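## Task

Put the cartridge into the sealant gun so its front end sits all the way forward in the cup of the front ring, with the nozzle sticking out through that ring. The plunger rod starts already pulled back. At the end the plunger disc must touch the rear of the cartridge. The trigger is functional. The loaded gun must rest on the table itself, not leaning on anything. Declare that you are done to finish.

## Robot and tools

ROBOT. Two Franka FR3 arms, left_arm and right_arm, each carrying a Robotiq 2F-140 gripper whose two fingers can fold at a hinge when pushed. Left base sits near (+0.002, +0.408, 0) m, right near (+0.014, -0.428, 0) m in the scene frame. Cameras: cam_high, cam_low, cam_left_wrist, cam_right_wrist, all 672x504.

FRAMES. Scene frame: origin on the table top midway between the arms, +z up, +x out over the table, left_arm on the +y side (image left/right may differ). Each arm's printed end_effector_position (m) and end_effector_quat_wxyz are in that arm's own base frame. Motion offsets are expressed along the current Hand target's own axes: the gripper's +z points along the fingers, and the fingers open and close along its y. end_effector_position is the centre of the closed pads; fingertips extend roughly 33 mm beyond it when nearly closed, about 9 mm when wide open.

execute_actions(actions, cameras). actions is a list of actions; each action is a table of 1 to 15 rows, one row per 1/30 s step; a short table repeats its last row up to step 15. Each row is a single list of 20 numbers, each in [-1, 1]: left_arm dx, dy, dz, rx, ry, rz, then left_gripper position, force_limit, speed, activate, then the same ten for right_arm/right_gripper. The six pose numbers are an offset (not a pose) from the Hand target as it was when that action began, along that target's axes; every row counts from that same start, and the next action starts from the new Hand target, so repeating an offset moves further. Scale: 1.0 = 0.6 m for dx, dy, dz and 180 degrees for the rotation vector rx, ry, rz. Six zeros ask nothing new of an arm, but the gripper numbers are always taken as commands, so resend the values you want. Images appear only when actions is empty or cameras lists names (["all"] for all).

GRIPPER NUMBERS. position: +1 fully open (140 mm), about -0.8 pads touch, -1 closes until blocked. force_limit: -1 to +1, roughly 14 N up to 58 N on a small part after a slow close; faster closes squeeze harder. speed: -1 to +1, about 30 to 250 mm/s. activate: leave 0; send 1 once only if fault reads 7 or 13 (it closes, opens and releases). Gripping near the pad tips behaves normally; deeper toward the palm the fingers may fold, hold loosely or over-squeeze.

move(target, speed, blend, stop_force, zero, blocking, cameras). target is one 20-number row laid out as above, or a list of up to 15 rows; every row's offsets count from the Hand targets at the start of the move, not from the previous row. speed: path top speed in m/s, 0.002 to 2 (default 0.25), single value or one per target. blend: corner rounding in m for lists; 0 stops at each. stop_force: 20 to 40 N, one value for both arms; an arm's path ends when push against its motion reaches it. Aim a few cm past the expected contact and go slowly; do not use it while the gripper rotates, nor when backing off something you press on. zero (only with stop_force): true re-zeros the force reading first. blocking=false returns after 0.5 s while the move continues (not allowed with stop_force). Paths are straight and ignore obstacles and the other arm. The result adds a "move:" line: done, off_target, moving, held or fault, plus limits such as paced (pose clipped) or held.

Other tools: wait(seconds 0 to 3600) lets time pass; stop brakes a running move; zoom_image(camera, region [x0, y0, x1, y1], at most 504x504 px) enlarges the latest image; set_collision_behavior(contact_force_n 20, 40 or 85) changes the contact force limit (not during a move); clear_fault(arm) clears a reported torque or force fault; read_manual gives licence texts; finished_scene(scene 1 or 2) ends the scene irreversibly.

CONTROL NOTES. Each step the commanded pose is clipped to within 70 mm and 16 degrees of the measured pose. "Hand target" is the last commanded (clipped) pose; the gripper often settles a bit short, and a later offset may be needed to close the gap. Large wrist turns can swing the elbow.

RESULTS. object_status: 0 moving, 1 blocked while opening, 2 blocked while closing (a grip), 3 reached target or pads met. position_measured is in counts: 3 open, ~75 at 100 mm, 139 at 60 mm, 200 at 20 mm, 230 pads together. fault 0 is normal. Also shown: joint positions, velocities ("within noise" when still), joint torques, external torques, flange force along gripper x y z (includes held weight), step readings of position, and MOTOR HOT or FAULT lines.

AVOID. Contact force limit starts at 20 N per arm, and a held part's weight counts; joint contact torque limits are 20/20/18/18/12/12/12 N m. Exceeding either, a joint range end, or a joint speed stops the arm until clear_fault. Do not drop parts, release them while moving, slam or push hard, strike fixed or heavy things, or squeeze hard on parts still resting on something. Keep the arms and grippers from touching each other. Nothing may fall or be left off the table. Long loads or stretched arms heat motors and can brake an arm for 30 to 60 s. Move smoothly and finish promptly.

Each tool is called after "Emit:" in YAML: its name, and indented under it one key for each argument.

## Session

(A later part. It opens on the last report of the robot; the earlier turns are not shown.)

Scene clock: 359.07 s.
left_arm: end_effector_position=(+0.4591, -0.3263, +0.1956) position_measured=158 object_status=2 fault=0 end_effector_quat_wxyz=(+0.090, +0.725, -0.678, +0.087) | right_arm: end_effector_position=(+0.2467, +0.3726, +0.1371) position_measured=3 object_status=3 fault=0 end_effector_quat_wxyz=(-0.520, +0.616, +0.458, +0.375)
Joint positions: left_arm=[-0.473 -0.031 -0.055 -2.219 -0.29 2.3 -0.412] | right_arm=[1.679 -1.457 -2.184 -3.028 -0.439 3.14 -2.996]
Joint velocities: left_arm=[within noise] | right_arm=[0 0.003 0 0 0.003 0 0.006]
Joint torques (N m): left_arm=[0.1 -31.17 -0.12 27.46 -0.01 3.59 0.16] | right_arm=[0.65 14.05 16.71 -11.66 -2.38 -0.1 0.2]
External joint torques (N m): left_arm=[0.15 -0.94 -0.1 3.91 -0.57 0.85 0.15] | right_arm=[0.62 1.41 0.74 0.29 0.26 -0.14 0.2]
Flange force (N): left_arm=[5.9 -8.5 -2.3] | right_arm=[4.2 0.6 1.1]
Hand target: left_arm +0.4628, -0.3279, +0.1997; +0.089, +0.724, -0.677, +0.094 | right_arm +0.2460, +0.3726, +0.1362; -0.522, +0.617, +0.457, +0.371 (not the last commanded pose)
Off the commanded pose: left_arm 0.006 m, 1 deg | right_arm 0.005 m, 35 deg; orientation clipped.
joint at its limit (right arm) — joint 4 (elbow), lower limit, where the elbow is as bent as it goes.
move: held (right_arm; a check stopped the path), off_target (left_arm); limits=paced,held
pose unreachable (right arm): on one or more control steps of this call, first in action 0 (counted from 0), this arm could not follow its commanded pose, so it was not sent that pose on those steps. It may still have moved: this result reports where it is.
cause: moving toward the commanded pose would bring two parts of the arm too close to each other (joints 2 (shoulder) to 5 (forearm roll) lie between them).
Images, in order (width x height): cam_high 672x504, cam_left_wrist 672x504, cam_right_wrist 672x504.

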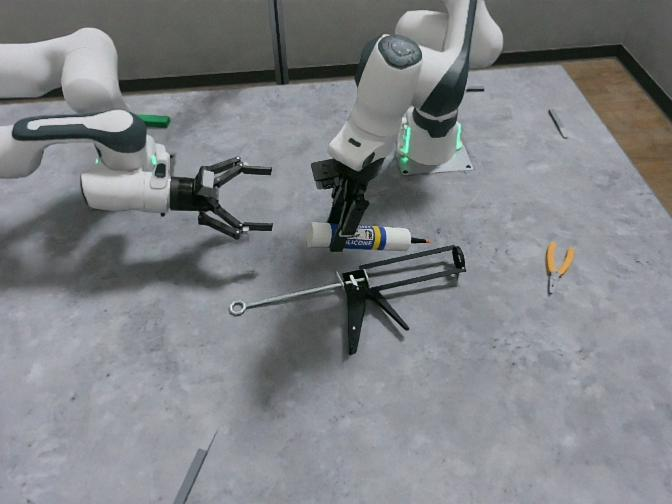

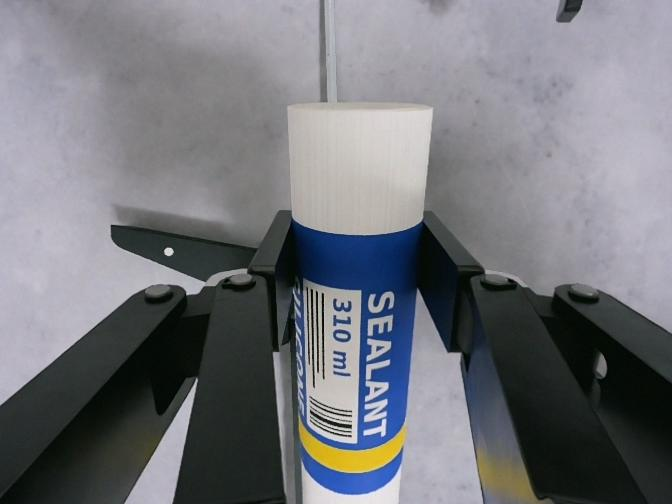

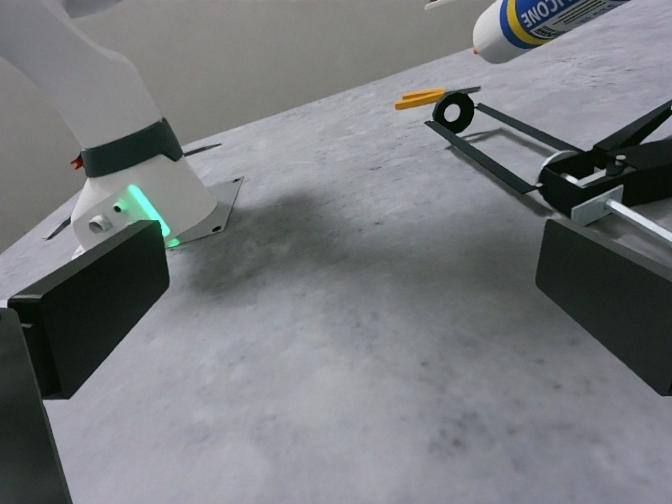

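Emit:
move:
  target: [-0.079,-0.006,0.1,0,-0.0167,0,-1,-0.5,-1,0,0,0,0,0,0,0,1,-0.5,-0.5,0]
  cameras: ["cam_right_wrist","cam_left_wrist","cam_high"]
  speed: 0.15

Emit:
zoom_image:
  camera: "cam_right_wrist"
  region: [370, 0, 672, 250]

Emit:
zoom_image:
  camera: "cam_high"
  region: [330, 200, 500, 320]

Scene clock: 420.40 s.
left_arm: end_effector_position=(+0.4601, -0.2973, +0.1263) position_measured=158 object_status=2 fault=0 end_effector_quat_wxyz=(+0.075, +0.729, -0.677, +0.069) | right_arm: end_effector_position=(+0.2467, +0.3726, +0.1370) position_measured=3 object_status=3 fault=0 end_effector_quat_wxyz=(-0.521, +0.616, +0.457, +0.374)
Joint positions: left_arm=[-0.463 0.051 -0.041 -2.301 -0.274 2.432 -0.376] | right_arm=[1.679 -1.457 -2.184 -3.028 -0.439 3.14 -2.993]
Joint velocities: left_arm=[0 0 -0.001 0 0 0.004 0.007] | right_arm=[within noise]
Joint torques (N m): left_arm=[0.07 -32.81 -0.11 25.25 0.94 3.54 0.2] | right_arm=[0.7 13.62 16.77 -11.65 -2.45 -0.07 0.18]
External joint torques (N m): left_arm=[0.06 -1.27 -0.1 3.25 0.36 0.84 0.2] | right_arm=[0.7 0.92 0.78 0.26 0.18 -0.12 0.19]
Flange force (N): left_arm=[4.2 -6.2 -1.9] | right_arm=[4.0 1.1 2.3]
Hand target: left_arm +0.4642, -0.2973, +0.1296; +0.071, +0.727, -0.679, +0.075 | right_arm +0.2460, +0.3726, +0.1362; -0.522, +0.617, +0.457, +0.371
Off the commanded pose: left_arm 0.005 m, 1 deg | right_arm 0.001 m, 0 deg.
joint at its limit (right arm) — joint 4 (elbow), lower limit, where the elbow is as bent as it goes.
move: off_target (left_arm)
Images, in order (width x height): cam_high 672x504, cam_left_wrist 672x504, cam_right_wrist 672x504.

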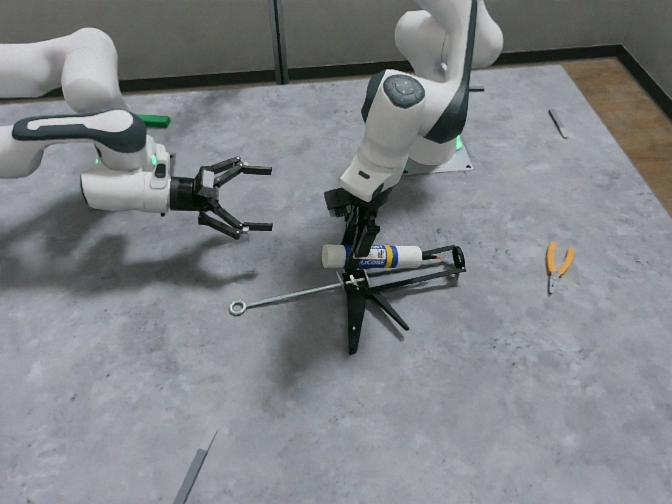

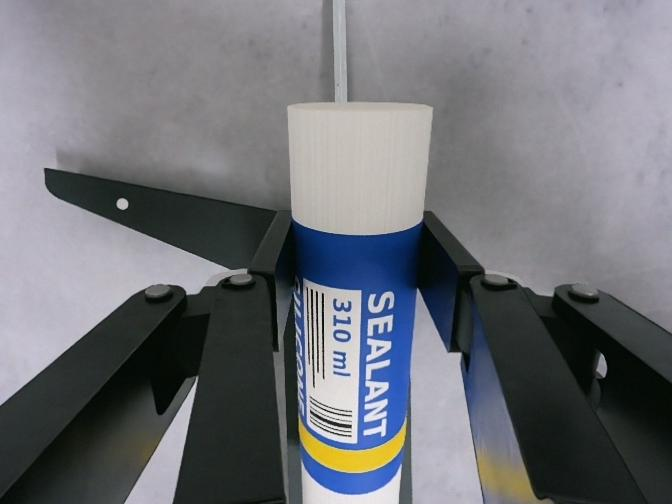

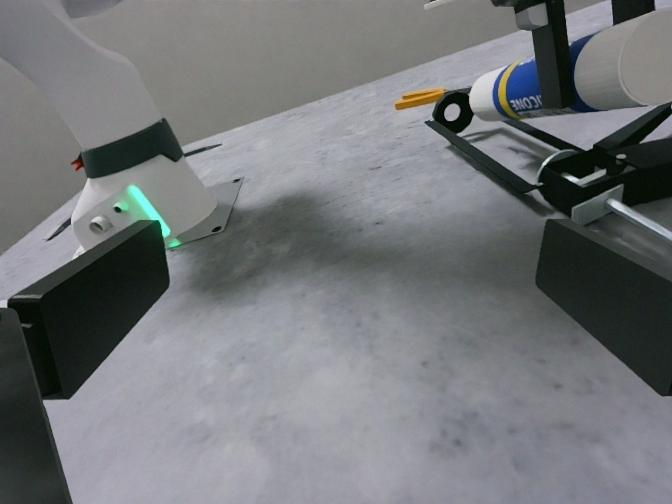

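Scaled by 1.669 from the camera's image (finer frame: 960x720).

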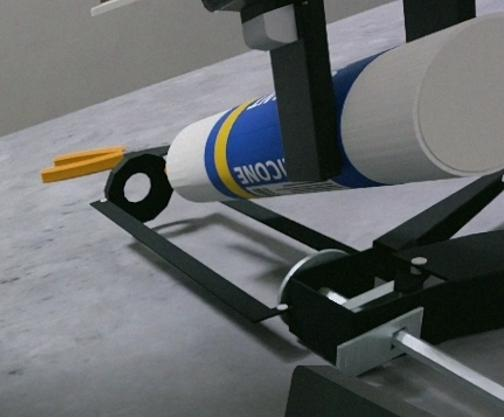

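Scaled by 2.965 from the camera's image (finer frame: 960x720).

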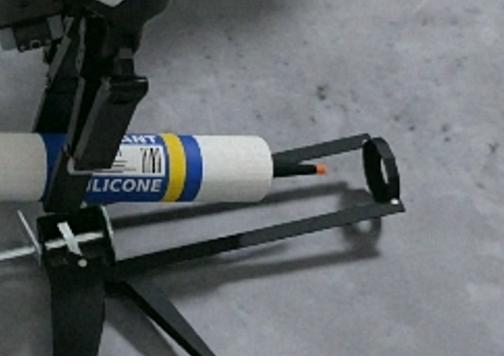

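Emit:
move:
  target:
    - [-0.042,0,0.0355,0,0,-0.003,-1,-0.5,-1,0,0,0,0,0,0,0,1,-0.5,-0.5,0]
    - [-0.11,-0.002,0.038,0,0,-0.003,-1,-0.5,-1,0,0,0,0,0,0,0,1,-0.5,-0.5,0]
  cameras: ["cam_right_wrist","cam_left_wrist","cam_high"]
  speed: 0.1

Emit:
zoom_image:
  camera: "cam_right_wrist"
  region: [370, 0, 672, 250]

Emit:
zoom_image:
  camera: "cam_high"
  region: [330, 200, 500, 320]

Scene clock: 459.33 s.
left_arm: end_effector_position=(+0.4575, -0.2371, +0.0901) position_measured=158 object_status=2 fault=0 end_effector_quat_wxyz=(+0.073, +0.730, -0.676, +0.068) | right_arm: end_effector_position=(+0.2467, +0.3726, +0.1370) position_measured=3 object_status=3 fault=0 end_effector_quat_wxyz=(-0.521, +0.616, +0.457, +0.374)
Joint positions: left_arm=[-0.407 0.046 -0.001 -2.412 -0.317 2.515 -0.234] | right_arm=[1.679 -1.457 -2.184 -3.028 -0.439 3.14 -2.993]
Joint velocities: left_arm=[0 0 0 0 0 -0.001 0.004] | right_arm=[within noise]
Joint torques (N m): left_arm=[0.62 -31.63 -0.2 23.29 0.15 3.42 0.14] | right_arm=[0.65 13.58 16.71 -11.68 -2.43 -0.06 0.14]
External joint torques (N m): left_arm=[0.74 -1.5 -0.13 2.56 -0.43 0.79 0.13] | right_arm=[0.58 0.94 0.72 0.35 0.21 -0.09 0.14]
Flange force (N): left_arm=[1.4 -3.9 -1.6] | right_arm=[3.6 1.2 1.8]
Hand target: left_arm +0.4613, -0.2375, +0.0937; +0.072, +0.730, -0.676, +0.074 | right_arm +0.2460, +0.3726, +0.1362; -0.522, +0.617, +0.457, +0.371
Off the commanded pose: left_arm 0.005 m, 1 deg | right_arm 0.001 m, 0 deg.
joint at its limit (right arm) — joint 4 (elbow), lower limit, where the elbow is as bent as it goes.
move: off_target (left_arm)
Images, in order (width x height): cam_high 672x504, cam_left_wrist 672x504, cam_right_wrist 672x504.

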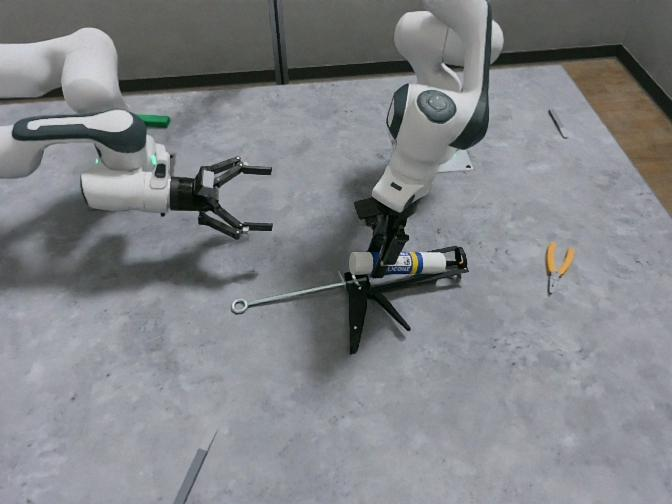

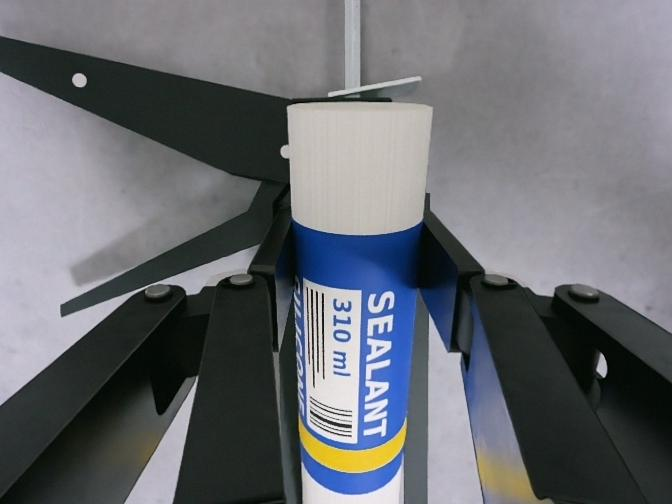

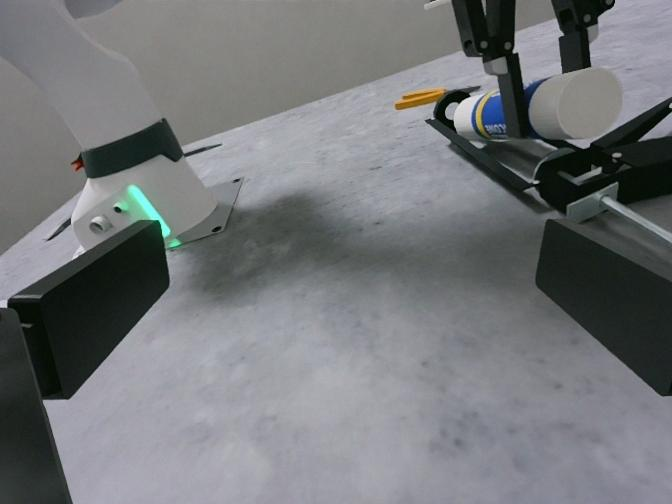

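Scaled by 1.669 from the camera's image (finer frame: 960x720).

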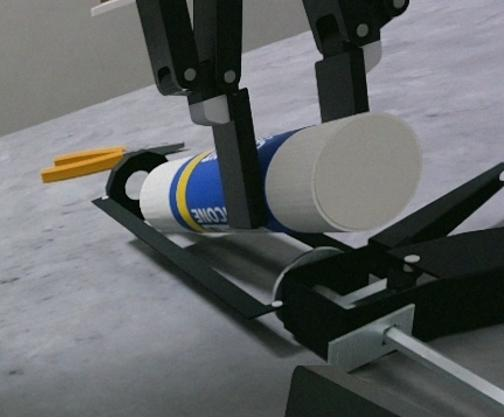

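Scaled by 2.965 from the camera's image (finer frame: 960x720).

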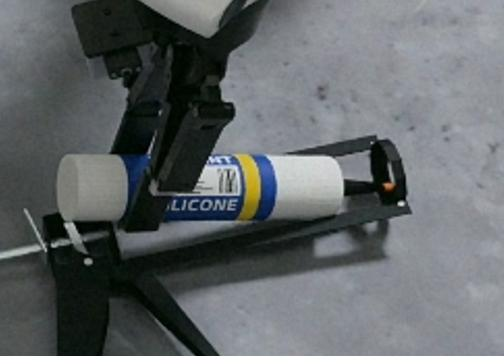

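Emit:
move:
  target:
    - [0.025,0.002,-0.0255,0,0,0,-1,-0.5,-1,0,0,0,0,0,0,0,1,-0.5,-0.5,0]
    - [-0.026,0.002,-0.036,0,0,0,-1,-0.5,-1,0,0,0,0,0,0,0,1,-0.5,-0.5,0]
  cameras: ["cam_right_wrist","cam_left_wrist","cam_high"]
  speed: 0.1

Emit:
zoom_image:
  camera: "cam_right_wrist"
  region: [370, 0, 672, 250]

Emit:
zoom_image:
  camera: "cam_high"
  region: [330, 200, 500, 320]

Scene clock: 508.83 s.
left_arm: end_effector_position=(+0.4567, -0.2176, +0.1085) position_measured=158 object_status=2 fault=0 end_effector_quat_wxyz=(+0.073, +0.732, -0.674, +0.071) | right_arm: end_effector_position=(+0.2467, +0.3726, +0.1370) position_measured=3 object_status=3 fault=0 end_effector_quat_wxyz=(-0.521, +0.616, +0.457, +0.374)
Joint positions: left_arm=[-0.389 -0.015 0.021 -2.432 -0.305 2.473 -0.216] | right_arm=[1.679 -1.457 -2.184 -3.028 -0.439 3.14 -2.993]
Joint velocities: left_arm=[0.001 0.001 0 -0.001 0 0 0.005] | right_arm=[within noise]
Joint torques (N m): left_arm=[0.21 -30.21 -0.24 24.12 0.63 3 0.22] | right_arm=[0.63 13.61 16.68 -11.66 -2.45 -0.09 0.18]
External joint torques (N m): left_arm=[0.18 -1.79 -0.24 2.94 0.06 0.38 0.21] | right_arm=[0.64 0.96 0.66 0.27 0.19 -0.14 0.18]
Flange force (N): left_arm=[2.4 -4.4 -3.9] | right_arm=[3.5 1.0 1.9]
Hand target: left_arm +0.4587, -0.2179, +0.1116; +0.072, +0.730, -0.676, +0.074 | right_arm +0.2460, +0.3726, +0.1362; -0.522, +0.617, +0.457, +0.371
Off the commanded pose: left_arm 0.004 m, 1 deg | right_arm 0.001 m, 0 deg.
joint at its limit (right arm) — joint 4 (elbow), lower limit, where the elbow is as bent as it goes.
move: off_target (left_arm)
Images, in order (width x height): cam_high 672x504, cam_left_wrist 672x504, cam_right_wrist 672x504.

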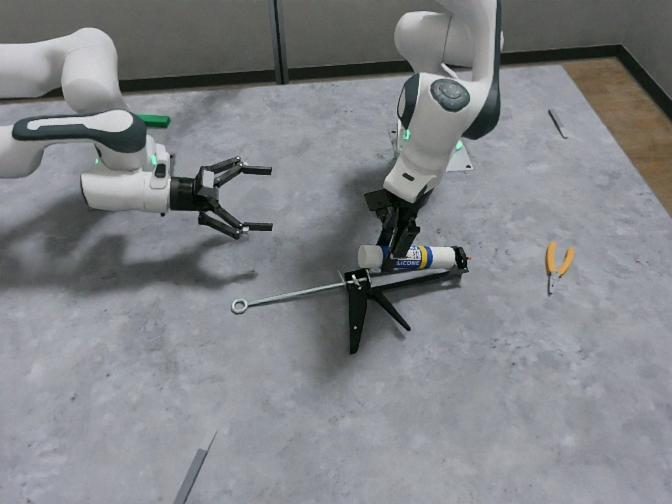

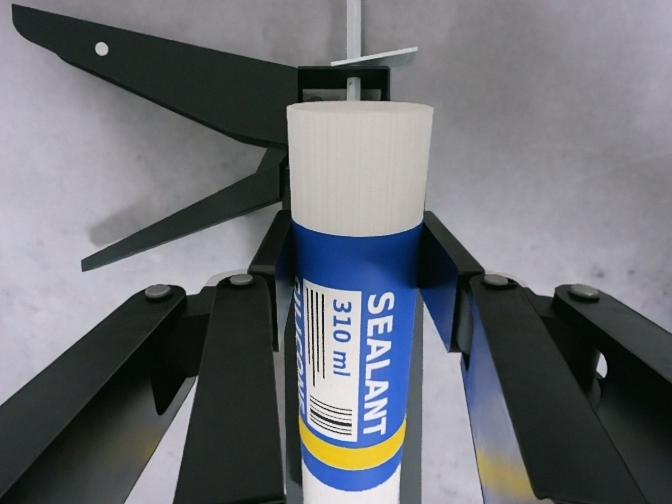

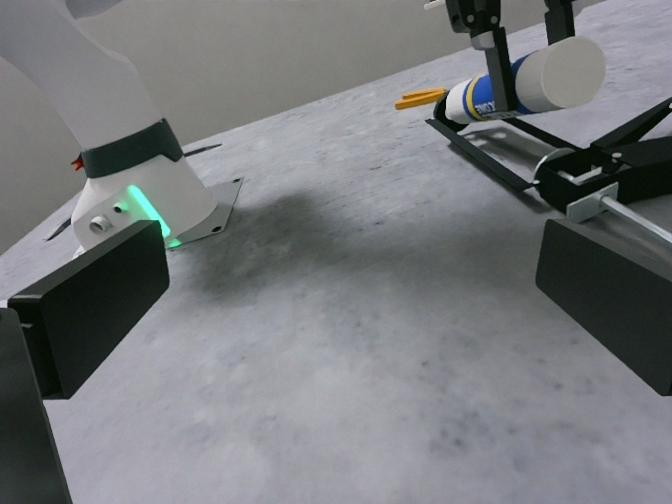

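Scaled by 1.669 from the camera's image (finer frame: 960x720).

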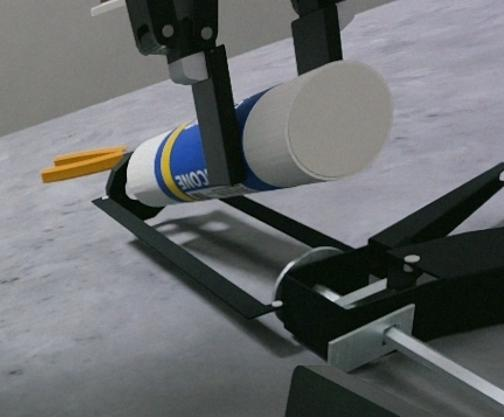

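Scaled by 2.965 from the camera's image (finer frame: 960x720).

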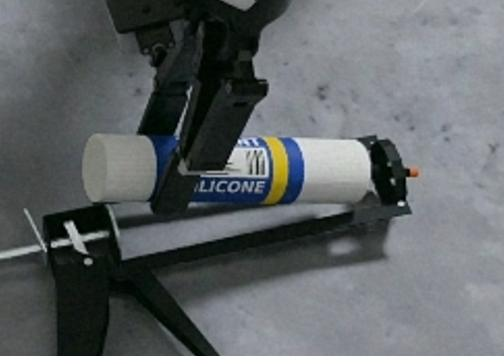

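Emit:
move:
  target:
    - [-0.011,0,0.045,0,-0.0306,0,-1,-0.5,-1,0,0,0,0,0,0,0,1,-0.5,-0.5,0]
    - [-0.034,0,0.040,0,-0.0306,0,-1,-0.5,-1,0,0,0,0,0,0,0,1,-0.5,-0.5,0]
  cameras: ["cam_right_wrist","cam_left_wrist","cam_high"]
  speed: 0.08

Emit:
zoom_image:
  camera: "cam_right_wrist"
  region: [370, 0, 672, 250]

Emit:
zoom_image:
  camera: "cam_high"
  region: [330, 200, 500, 320]

Scene clock: 528.60 s.
left_arm: end_effector_position=(+0.4538, -0.2029, +0.0808) position_measured=158 object_status=2 fault=0 end_effector_quat_wxyz=(+0.042, +0.735, -0.676, +0.034) | right_arm: end_effector_position=(+0.2467, +0.3726, +0.1370) position_measured=3 object_status=3 fault=0 end_effector_quat_wxyz=(-0.521, +0.616, +0.457, +0.374)
Joint positions: left_arm=[-0.399 0.041 0.02 -2.43 -0.175 2.498 -0.323] | right_arm=[1.679 -1.457 -2.184 -3.028 -0.439 3.14 -2.993]
Joint velocities: left_arm=[-0.001 -0.001 0.001 -0.001 0 0 0.004] | right_arm=[within noise]
Joint torques (N m): left_arm=[0.12 -31.28 -0.25 23.14 0.63 3.39 0.18] | right_arm=[0.67 13.58 16.77 -11.73 -2.46 -0.08 0.2]
External joint torques (N m): left_arm=[0.07 -1.56 -0.36 2.59 0.11 0.74 0.17] | right_arm=[0.69 0.91 0.78 0.22 0.18 -0.12 0.2]
Flange force (N): left_arm=[2.0 -3.7 -2.4] | right_arm=[4.1 1.0 2.2]
Hand target: left_arm +0.4574, -0.2029, +0.0840; +0.039, +0.733, -0.678, +0.039 | right_arm +0.2460, +0.3726, +0.1362; -0.522, +0.617, +0.457, +0.371
Off the commanded pose: left_arm 0.005 m, 1 deg | right_arm 0.001 m, 0 deg.
joint at its limit (right arm) — joint 4 (elbow), lower limit, where the elbow is as bent as it goes.
move: off_target (left_arm)
Images, in order (width x height): cam_high 672x504, cam_left_wrist 672x504, cam_right_wrist 672x504.

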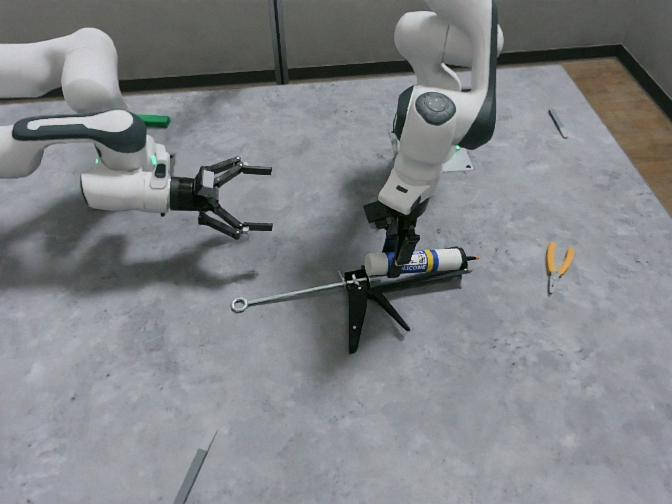

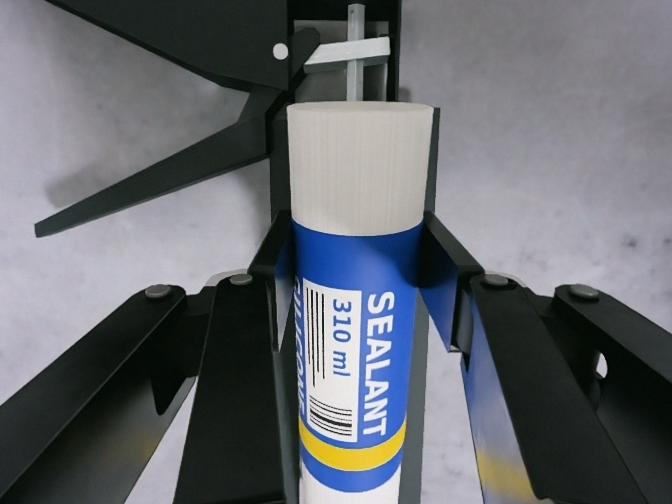

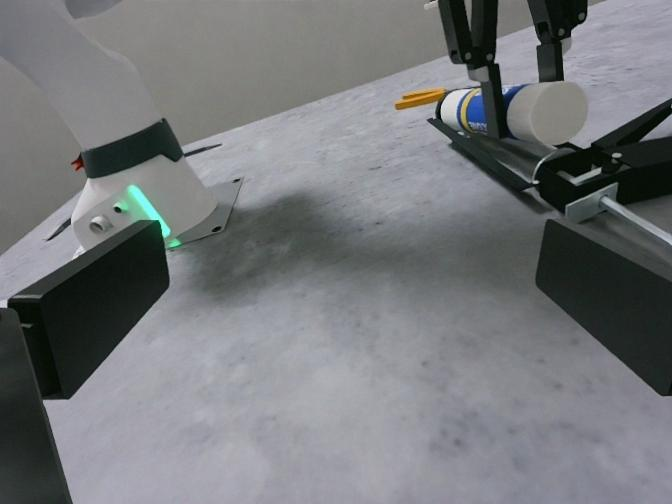

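Scaled by 1.669 from the camera's image (finer frame: 960x720).

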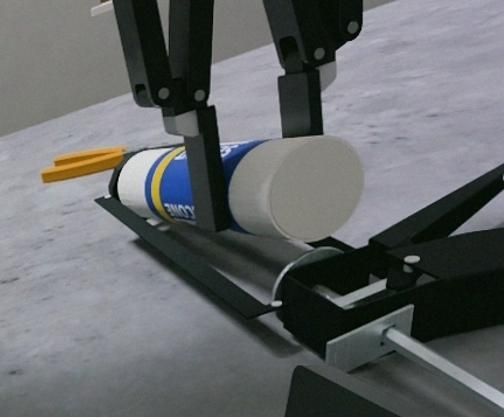

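Scaled by 2.965 from the camera's image (finer frame: 960x720).

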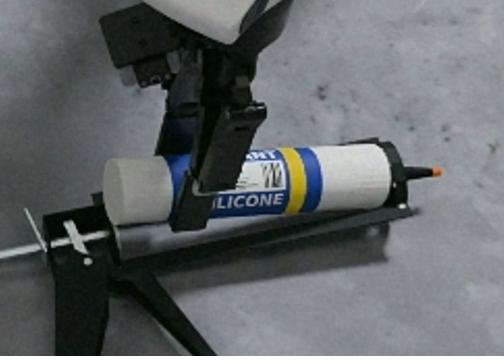

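Emit:
move:
  target: [-0.021,0,0.0113,0,-0.011,0,-1,-0.5,-1,0,0,0,0,0,0,0,1,-0.5,-0.5,0]
  cameras: ["cam_right_wrist","cam_left_wrist","cam_high"]
  speed: 0.08

Emit:
zoom_image:
  camera: "cam_right_wrist"
  region: [370, 0, 672, 250]

Emit:
zoom_image:
  camera: "cam_high"
  region: [330, 200, 500, 320]

Scene clock: 543.73 s.
left_arm: end_effector_position=(+0.4536, -0.1912, +0.0739) position_measured=158 object_status=2 fault=0 end_effector_quat_wxyz=(+0.030, +0.732, -0.680, +0.024) | right_arm: end_effector_position=(+0.2467, +0.3726, +0.1370) position_measured=3 object_status=3 fault=0 end_effector_quat_wxyz=(-0.521, +0.616, +0.457, +0.374)
Joint positions: left_arm=[-0.399 0.05 0.03 -2.436 -0.127 2.504 -0.341] | right_arm=[1.679 -1.457 -2.184 -3.028 -0.439 3.14 -2.993]
Joint velocities: left_arm=[0.001 0 0 0.001 0 0.002 -0.004] | right_arm=[within noise]
Joint torques (N m): left_arm=[0.09 -30.55 -0.02 23.07 0.97 3.21 -0.17] | right_arm=[0.62 13.61 16.72 -11.64 -2.45 -0.09 0.15]
External joint torques (N m): left_arm=[0.12 -0.79 -0.09 2.79 0.47 0.58 -0.18] | right_arm=[0.65 0.94 0.75 0.29 0.18 -0.14 0.15]
Flange force (N): left_arm=[3.4 -6.1 -1.6] | right_arm=[3.8 1.2 2.0]
Hand target: left_arm +0.4565, -0.1912, +0.0758; +0.027, +0.733, -0.679, +0.026 | right_arm +0.2460, +0.3726, +0.1362; -0.522, +0.617, +0.457, +0.371
Off the commanded pose: left_arm 0.003 m, 1 deg | right_arm 0.001 m, 0 deg.
joint at its limit (right arm) — joint 4 (elbow), lower limit, where the elbow is as bent as it goes.
move: done
Images, in order (width x height): cam_high 672x504, cam_left_wrist 672x504, cam_right_wrist 672x504.

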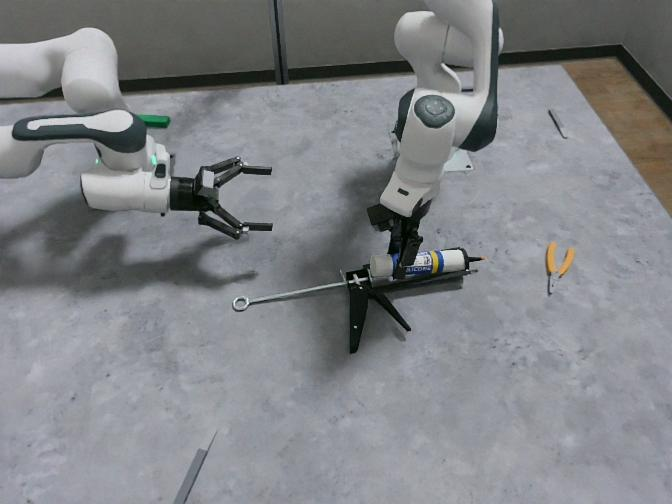

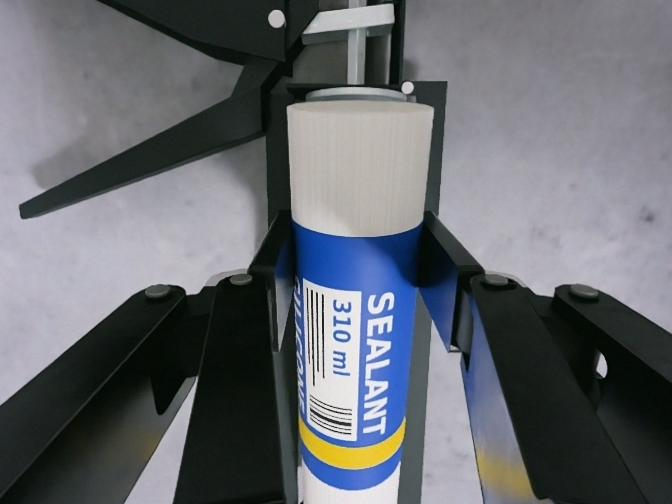

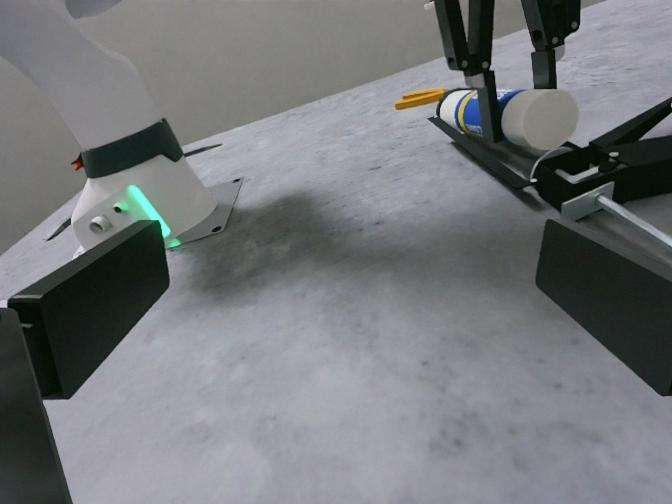

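Scaled by 1.669 from the camera's image (finer frame: 960x720).

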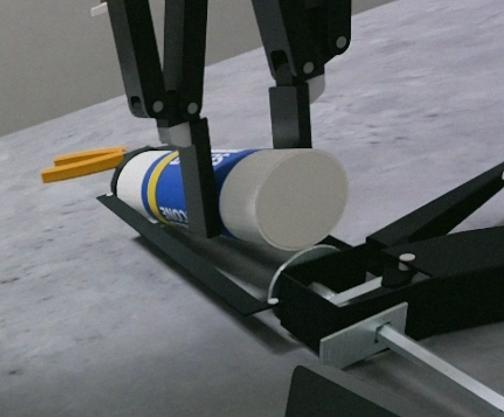

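Scaled by 2.965 from the camera's image (finer frame: 960x720).

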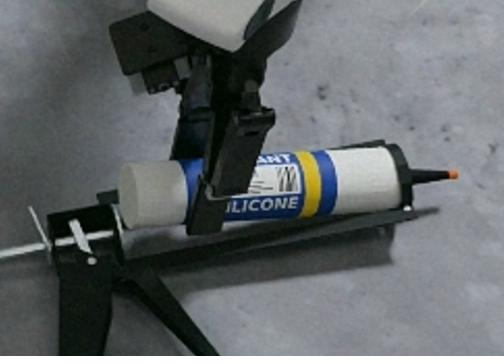

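Emit:
move:
  target:
    - [0,0,0,0,0,0,0.6,-0.5,-1,0,0,0,0,0,0,0,1,-0.5,-0.5,0]
    - [0,0,-0.1,0,0,0,0.6,-0.5,-1,0,0,0,0,0,0,0,1,-0.5,-0.5,0]
  cameras: ["cam_right_wrist","cam_left_wrist","cam_high"]
  speed: 0.1

Emit:
zoom_image:
  camera: "cam_right_wrist"
  region: [370, 0, 672, 250]

Emit:
zoom_image:
  camera: "cam_high"
  region: [330, 200, 500, 320]

Scene clock: 560.80 s.
left_arm: end_effector_position=(+0.4563, -0.1884, +0.1353) position_measured=53 object_status=3 fault=0 end_effector_quat_wxyz=(+0.028, +0.732, -0.680, +0.028) | right_arm: end_effector_position=(+0.2467, +0.3726, +0.1370) position_measured=3 object_status=3 fault=0 end_effector_quat_wxyz=(-0.521, +0.616, +0.457, +0.374)
Joint positions: left_arm=[-0.395 -0.07 0.037 -2.397 -0.1 2.354 -0.361] | right_arm=[1.679 -1.457 -2.184 -3.028 -0.439 3.14 -2.993]
Joint velocities: left_arm=[0 0 0 0 0.001 -0.005 -0.002] | right_arm=[within noise]
Joint torques (N m): left_arm=[0.5 -27 -0.33 23.85 0.98 2.62 -0.15] | right_arm=[0.63 13.64 16.73 -11.72 -2.46 -0.07 0.17]
External joint torques (N m): left_arm=[0.69 0.47 -0.01 1.64 0.43 -0.03 -0.15] | right_arm=[0.64 0.95 0.72 0.17 0.18 -0.13 0.18]
Flange force (N): left_arm=[2.5 -6.3 -0.9] | right_arm=[3.8 0.8 1.8]
Hand target: left_arm +0.4564, -0.1866, +0.1356; +0.027, +0.733, -0.679, +0.026 | right_arm +0.2460, +0.3726, +0.1362; -0.522, +0.617, +0.457, +0.371
Off the commanded pose: left_arm 0.002 m, 0 deg | right_arm 0.001 m, 0 deg.
joint at its limit (right arm) — joint 4 (elbow), lower limit, where the elbow is as bent as it goes.
move: done
Images, in order (width x height): cam_high 672x504, cam_left_wrist 672x504, cam_right_wrist 672x504.

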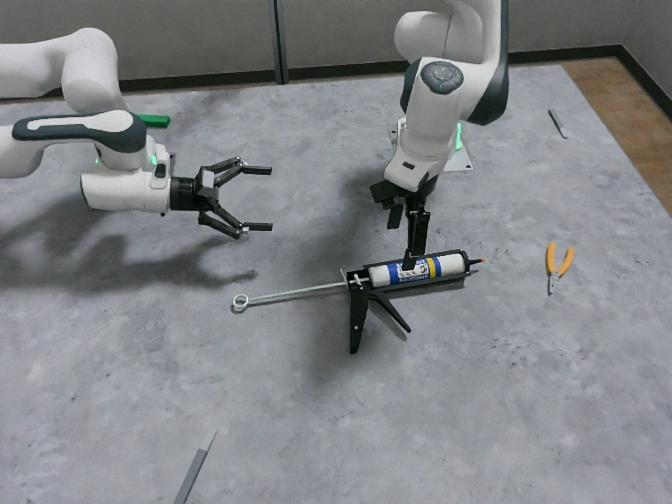

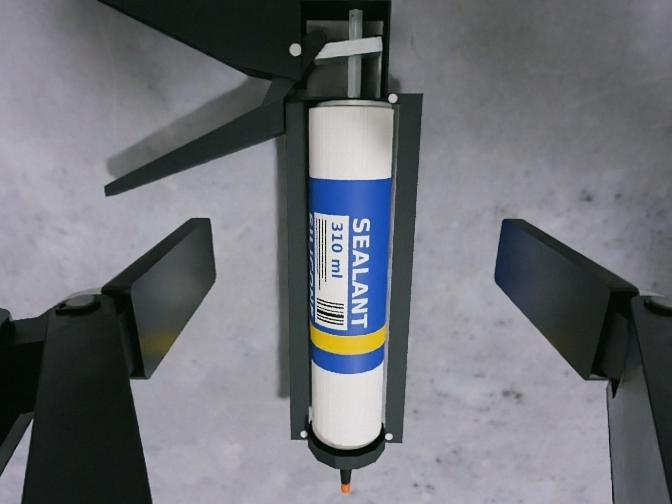

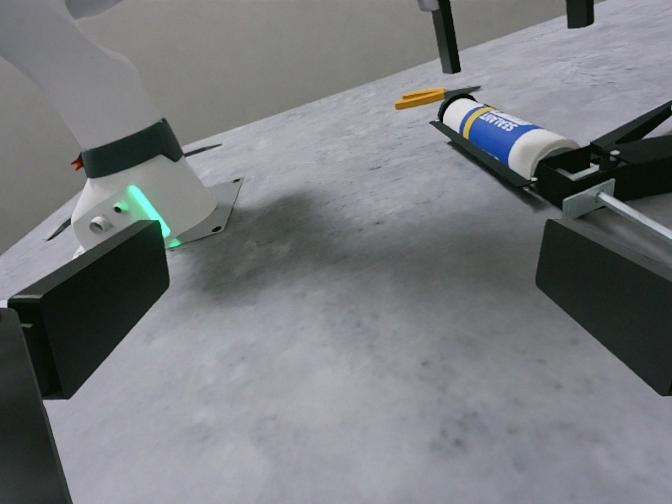

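Scaled by 1.669 from the camera's image (finer frame: 960x720).

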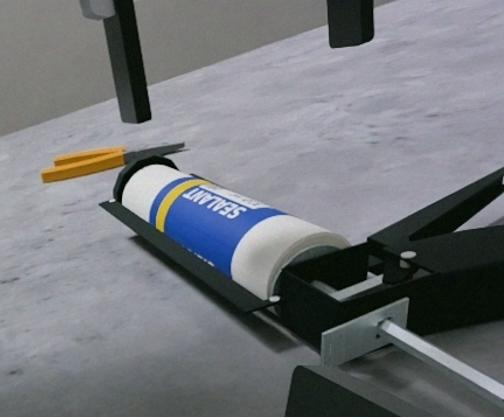

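Scaled by 2.965 from the camera's image (finer frame: 960x720).

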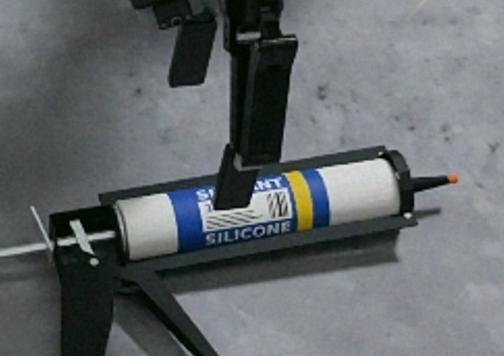

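Emit:
zoom_image:
  camera: "cam_left_wrist"
  region: [260, 0, 440, 140]

Emit:
zoom_image:
  camera: "cam_left_wrist"
  region: [270, 380, 420, 504]

Scaled by 2.800 from the camera's image (finer frame: 960x720).

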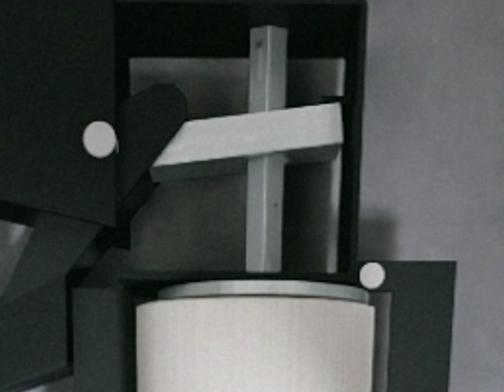

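Scaled by 3.360 from the camera's image (finer frame: 960x720).

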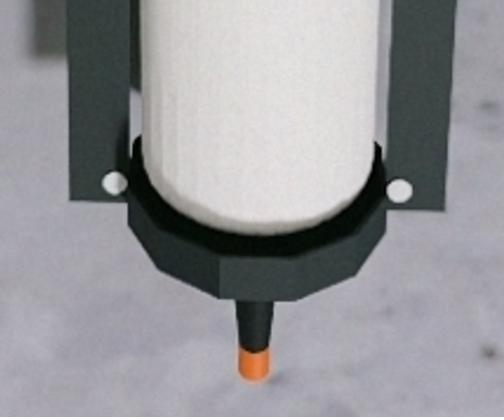

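Emit:
move:
  target: [0.13,-0.156,-0.03,-0.019,-0.019,0.525,1,-0.5,-1,0,0,0,0,0,0,0,1,-0.5,-0.5,0]
  cameras: ["cam_left_wrist","cam_high"]

Scene clock: 598.07 s.
left_arm: end_effector_position=(+0.5556, -0.2569, +0.1593) position_measured=3 object_status=3 fault=0 end_effector_quat_wxyz=(+0.000, -0.002, +1.000, -0.002) | right_arm: end_effector_position=(+0.2467, +0.3726, +0.1370) position_measured=3 object_status=3 fault=0 end_effector_quat_wxyz=(-0.521, +0.616, +0.457, +0.374)
Joint positions: left_arm=[-0.295 0.249 -0.146 -1.904 0.038 2.152 1.11] | right_arm=[1.679 -1.457 -2.184 -3.028 -0.439 3.14 -2.993]
Joint velocities: left_arm=[-0.001 0.001 0.001 0 0 0 0.007] | right_arm=[within noise]
Joint torques (N m): left_arm=[0.43 -38.11 -1.71 25.62 0.75 2.36 0.08] | right_arm=[0.68 13.59 16.71 -11.68 -2.45 -0.08 0.14]
External joint torques (N m): left_arm=[0.29 1.41 -0.88 2.04 0.11 -0.1 0.08] | right_arm=[0.68 0.91 0.68 0.27 0.2 -0.13 0.14]
Flange force (N): left_arm=[-11.3 -5.4 -1.0] | right_arm=[3.5 1.1 2.2]
Hand target: left_arm +0.5557, -0.2557, +0.1591; -0.001, +0.001, +1.000, -0.001 | right_arm +0.2460, +0.3726, +0.1362; -0.522, +0.617, +0.457, +0.371
Off the commanded pose: left_arm 0.001 m, 0 deg | right_arm 0.001 m, 0 deg.
joint at its limit (right arm) — joint 4 (elbow), lower limit, where the elbow is as bent as it goes.
move: done
Images, in order (width x height): cam_high 672x504, cam_left_wrist 672x504.

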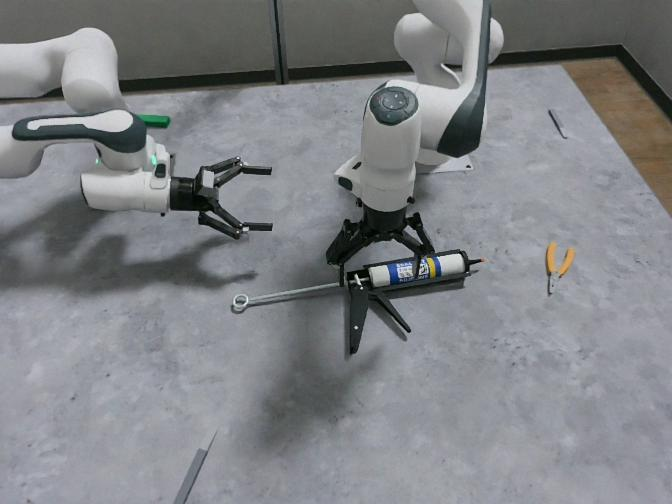

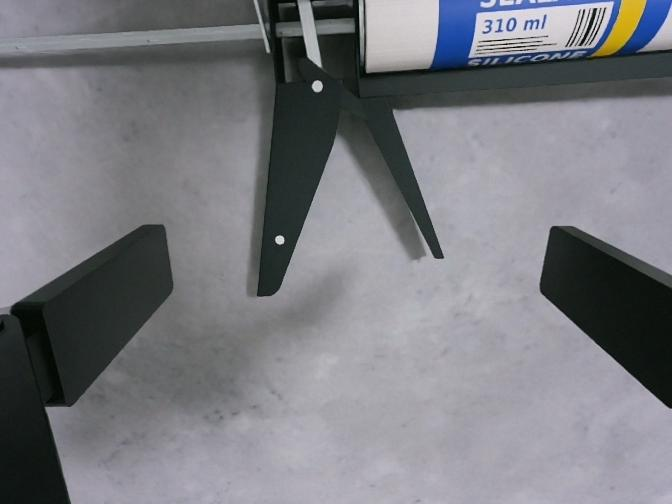

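Emit:
move:
  target:
    - [-0.027,-0.005,0.187,0,0,0,1,-0.5,-1,0,0,0,0,0,0,0,1,-0.5,-0.5,0]
    - [-0.027,-0.005,0.187,0,0,0,-1,-0.5,-1,0,0,0,0,0,0,0,1,-0.5,-0.5,0]
  cameras: ["cam_left_wrist","cam_high"]
  speed: 0.15

Emit:
zoom_image:
  camera: "cam_high"
  region: [330, 220, 500, 370]

Scene clock: 623.03 s.
left_arm: end_effector_position=(+0.5724, -0.2604, +0.0486) position_measured=184 object_status=0 fault=0 end_effector_quat_wxyz=(+0.001, +0.003, +1.000, -0.002) | right_arm: end_effector_position=(+0.2467, +0.3726, +0.1370) position_measured=3 object_status=3 fault=0 end_effector_quat_wxyz=(-0.521, +0.616, +0.457, +0.374)
Joint positions: left_arm=[-0.311 0.452 -0.122 -1.913 0.071 2.363 1.104] | right_arm=[1.679 -1.457 -2.184 -3.028 -0.439 3.14 -2.993]
Joint torques (N m): left_arm=[0.6 -41.25 -0.82 22.27 0.87 2.63 -0.09] | right_arm=[0.65 13.63 16.74 -11.64 -2.47 -0.08 0.13]
External joint torques (N m): left_arm=[0.48 2.32 0.45 0.62 0.33 0.17 -0.09] | right_arm=[0.64 0.95 0.74 0.26 0.17 -0.13 0.14]
Flange force (N): left_arm=[-7.8 -2.9 4.3] | right_arm=[3.7 1.0 1.9]
Hand target: left_arm +0.5717, -0.2588, +0.0469; -0.001, +0.001, +1.000, -0.001 | right_arm +0.2460, +0.3726, +0.1362; -0.522, +0.617, +0.457, +0.371
Off the commanded pose: left_arm 0.002 m, 0 deg | right_arm 0.001 m, 0 deg.
joint at its limit (right arm) — joint 4 (elbow), lower limit, where the elbow is as bent as it goes.
move: done
Images, in order (width x height): cam_high 672x504, cam_left_wrist 672x504.

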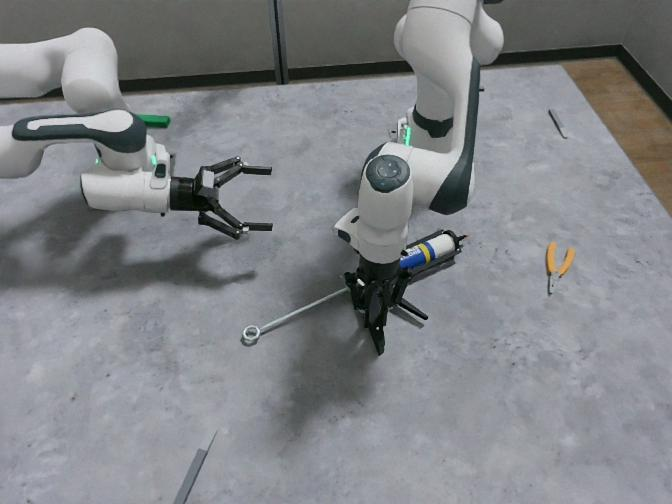

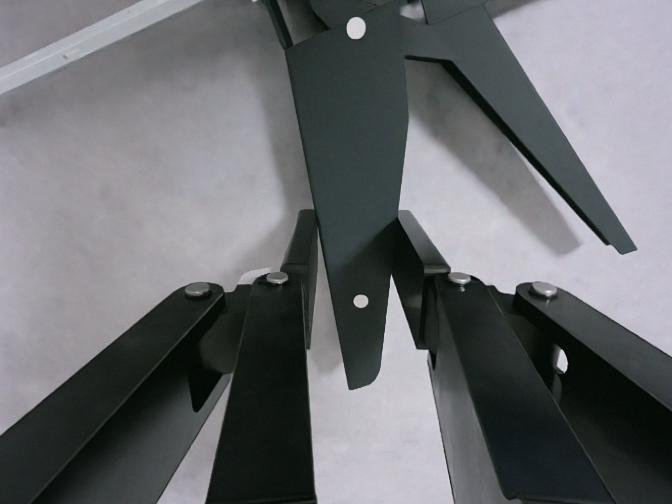

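Scaled by 2.965 from the camera's image (finer frame: 960x720).

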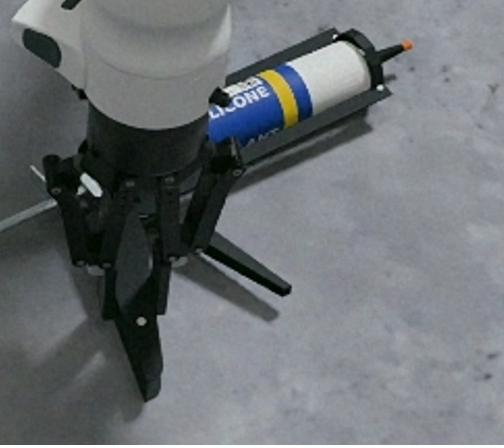

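Emit:
move:
  target:
    - [0,0,0,0,0,0,-0.3,-0.5,-0.5,0,0,0,0,0,0,0,1,-0.5,-0.5,0]
    - [0.03,0,-0.187,0,0,0,-0.3,-0.5,-0.5,0,0,0,0,0,0,0,1,-0.5,-0.5,0]
    - [0.03,0,-0.18,0,0,0,1,-0.5,-0.5,0,0,0,0,0,0,0,1,-0.5,-0.5,0]
  cameras: ["cam_left_wrist","cam_high"]

Emit:
zoom_image:
  camera: "cam_high"
  region: [330, 220, 500, 370]

Scene clock: 641.87 s.
left_arm: end_effector_position=(+0.5534, -0.2584, +0.1553) position_measured=3 object_status=0 fault=0 end_effector_quat_wxyz=(-0.001, +0.001, +1.000, +0.001) | right_arm: end_effector_position=(+0.2467, +0.3726, +0.1370) position_measured=3 object_status=3 fault=0 end_effector_quat_wxyz=(-0.521, +0.616, +0.457, +0.374)
Joint positions: left_arm=[-0.31 0.253 -0.137 -1.908 0.043 2.156 1.108] | right_arm=[1.679 -1.457 -2.184 -3.028 -0.439 3.14 -2.993]
Joint torques (N m): left_arm=[0.48 -38.52 -1.47 24.95 0.36 2.88 0.13] | right_arm=[0.64 13.68 16.73 -11.7 -2.45 -0.09 0.13]
External joint torques (N m): left_arm=[0.64 0.99 -0.43 1.43 -0.28 0.42 0.13] | right_arm=[0.67 1.05 0.72 0.19 0.19 -0.14 0.13]
Flange force (N): left_arm=[-7.5 -2.7 0.3] | right_arm=[3.7 0.7 1.8]
Hand target: left_arm +0.5538, -0.2587, +0.1549; -0.001, +0.001, +1.000, -0.001 | right_arm +0.2460, +0.3726, +0.1362; -0.522, +0.617, +0.457, +0.371
Off the commanded pose: left_arm 0.001 m, 0 deg | right_arm 0.001 m, 0 deg.
joint at its limit (right arm) — joint 4 (elbow), lower limit, where the elbow is as bent as it goes.
move: done
Images, in order (width x height): cam_high 672x504, cam_left_wrist 672x504.

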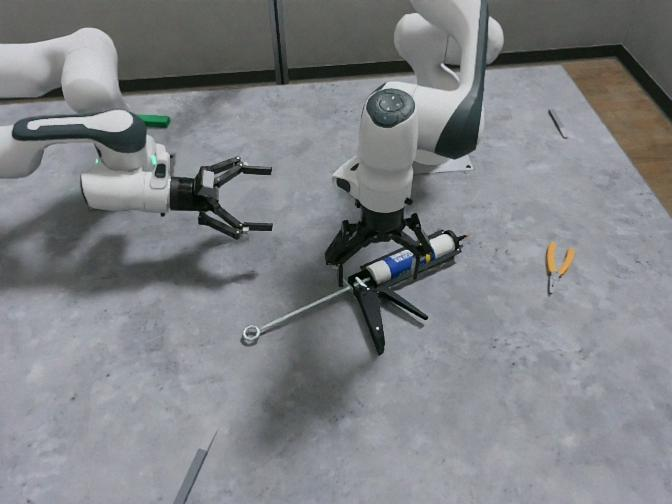

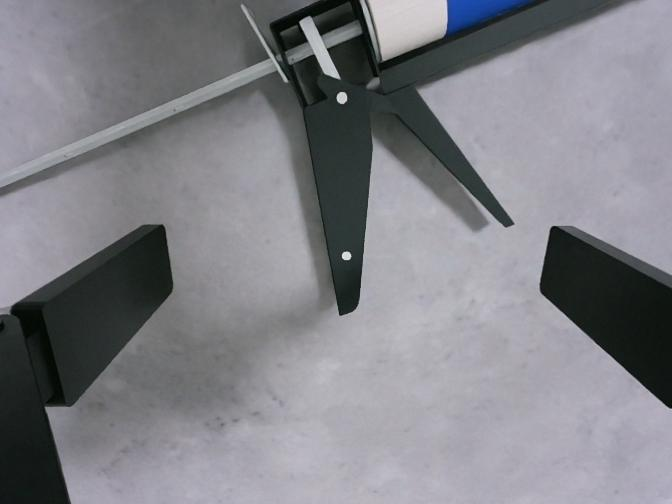

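Scaled by 2.965 from the camera's image (finer frame: 960x720).

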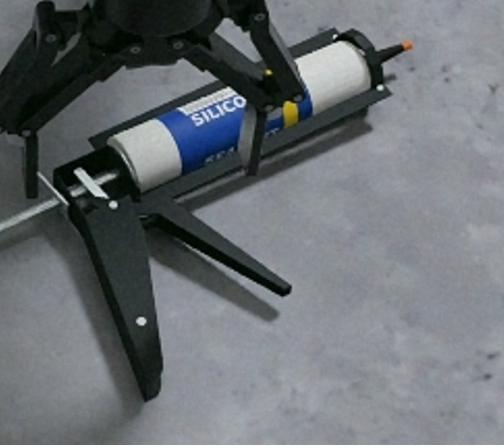

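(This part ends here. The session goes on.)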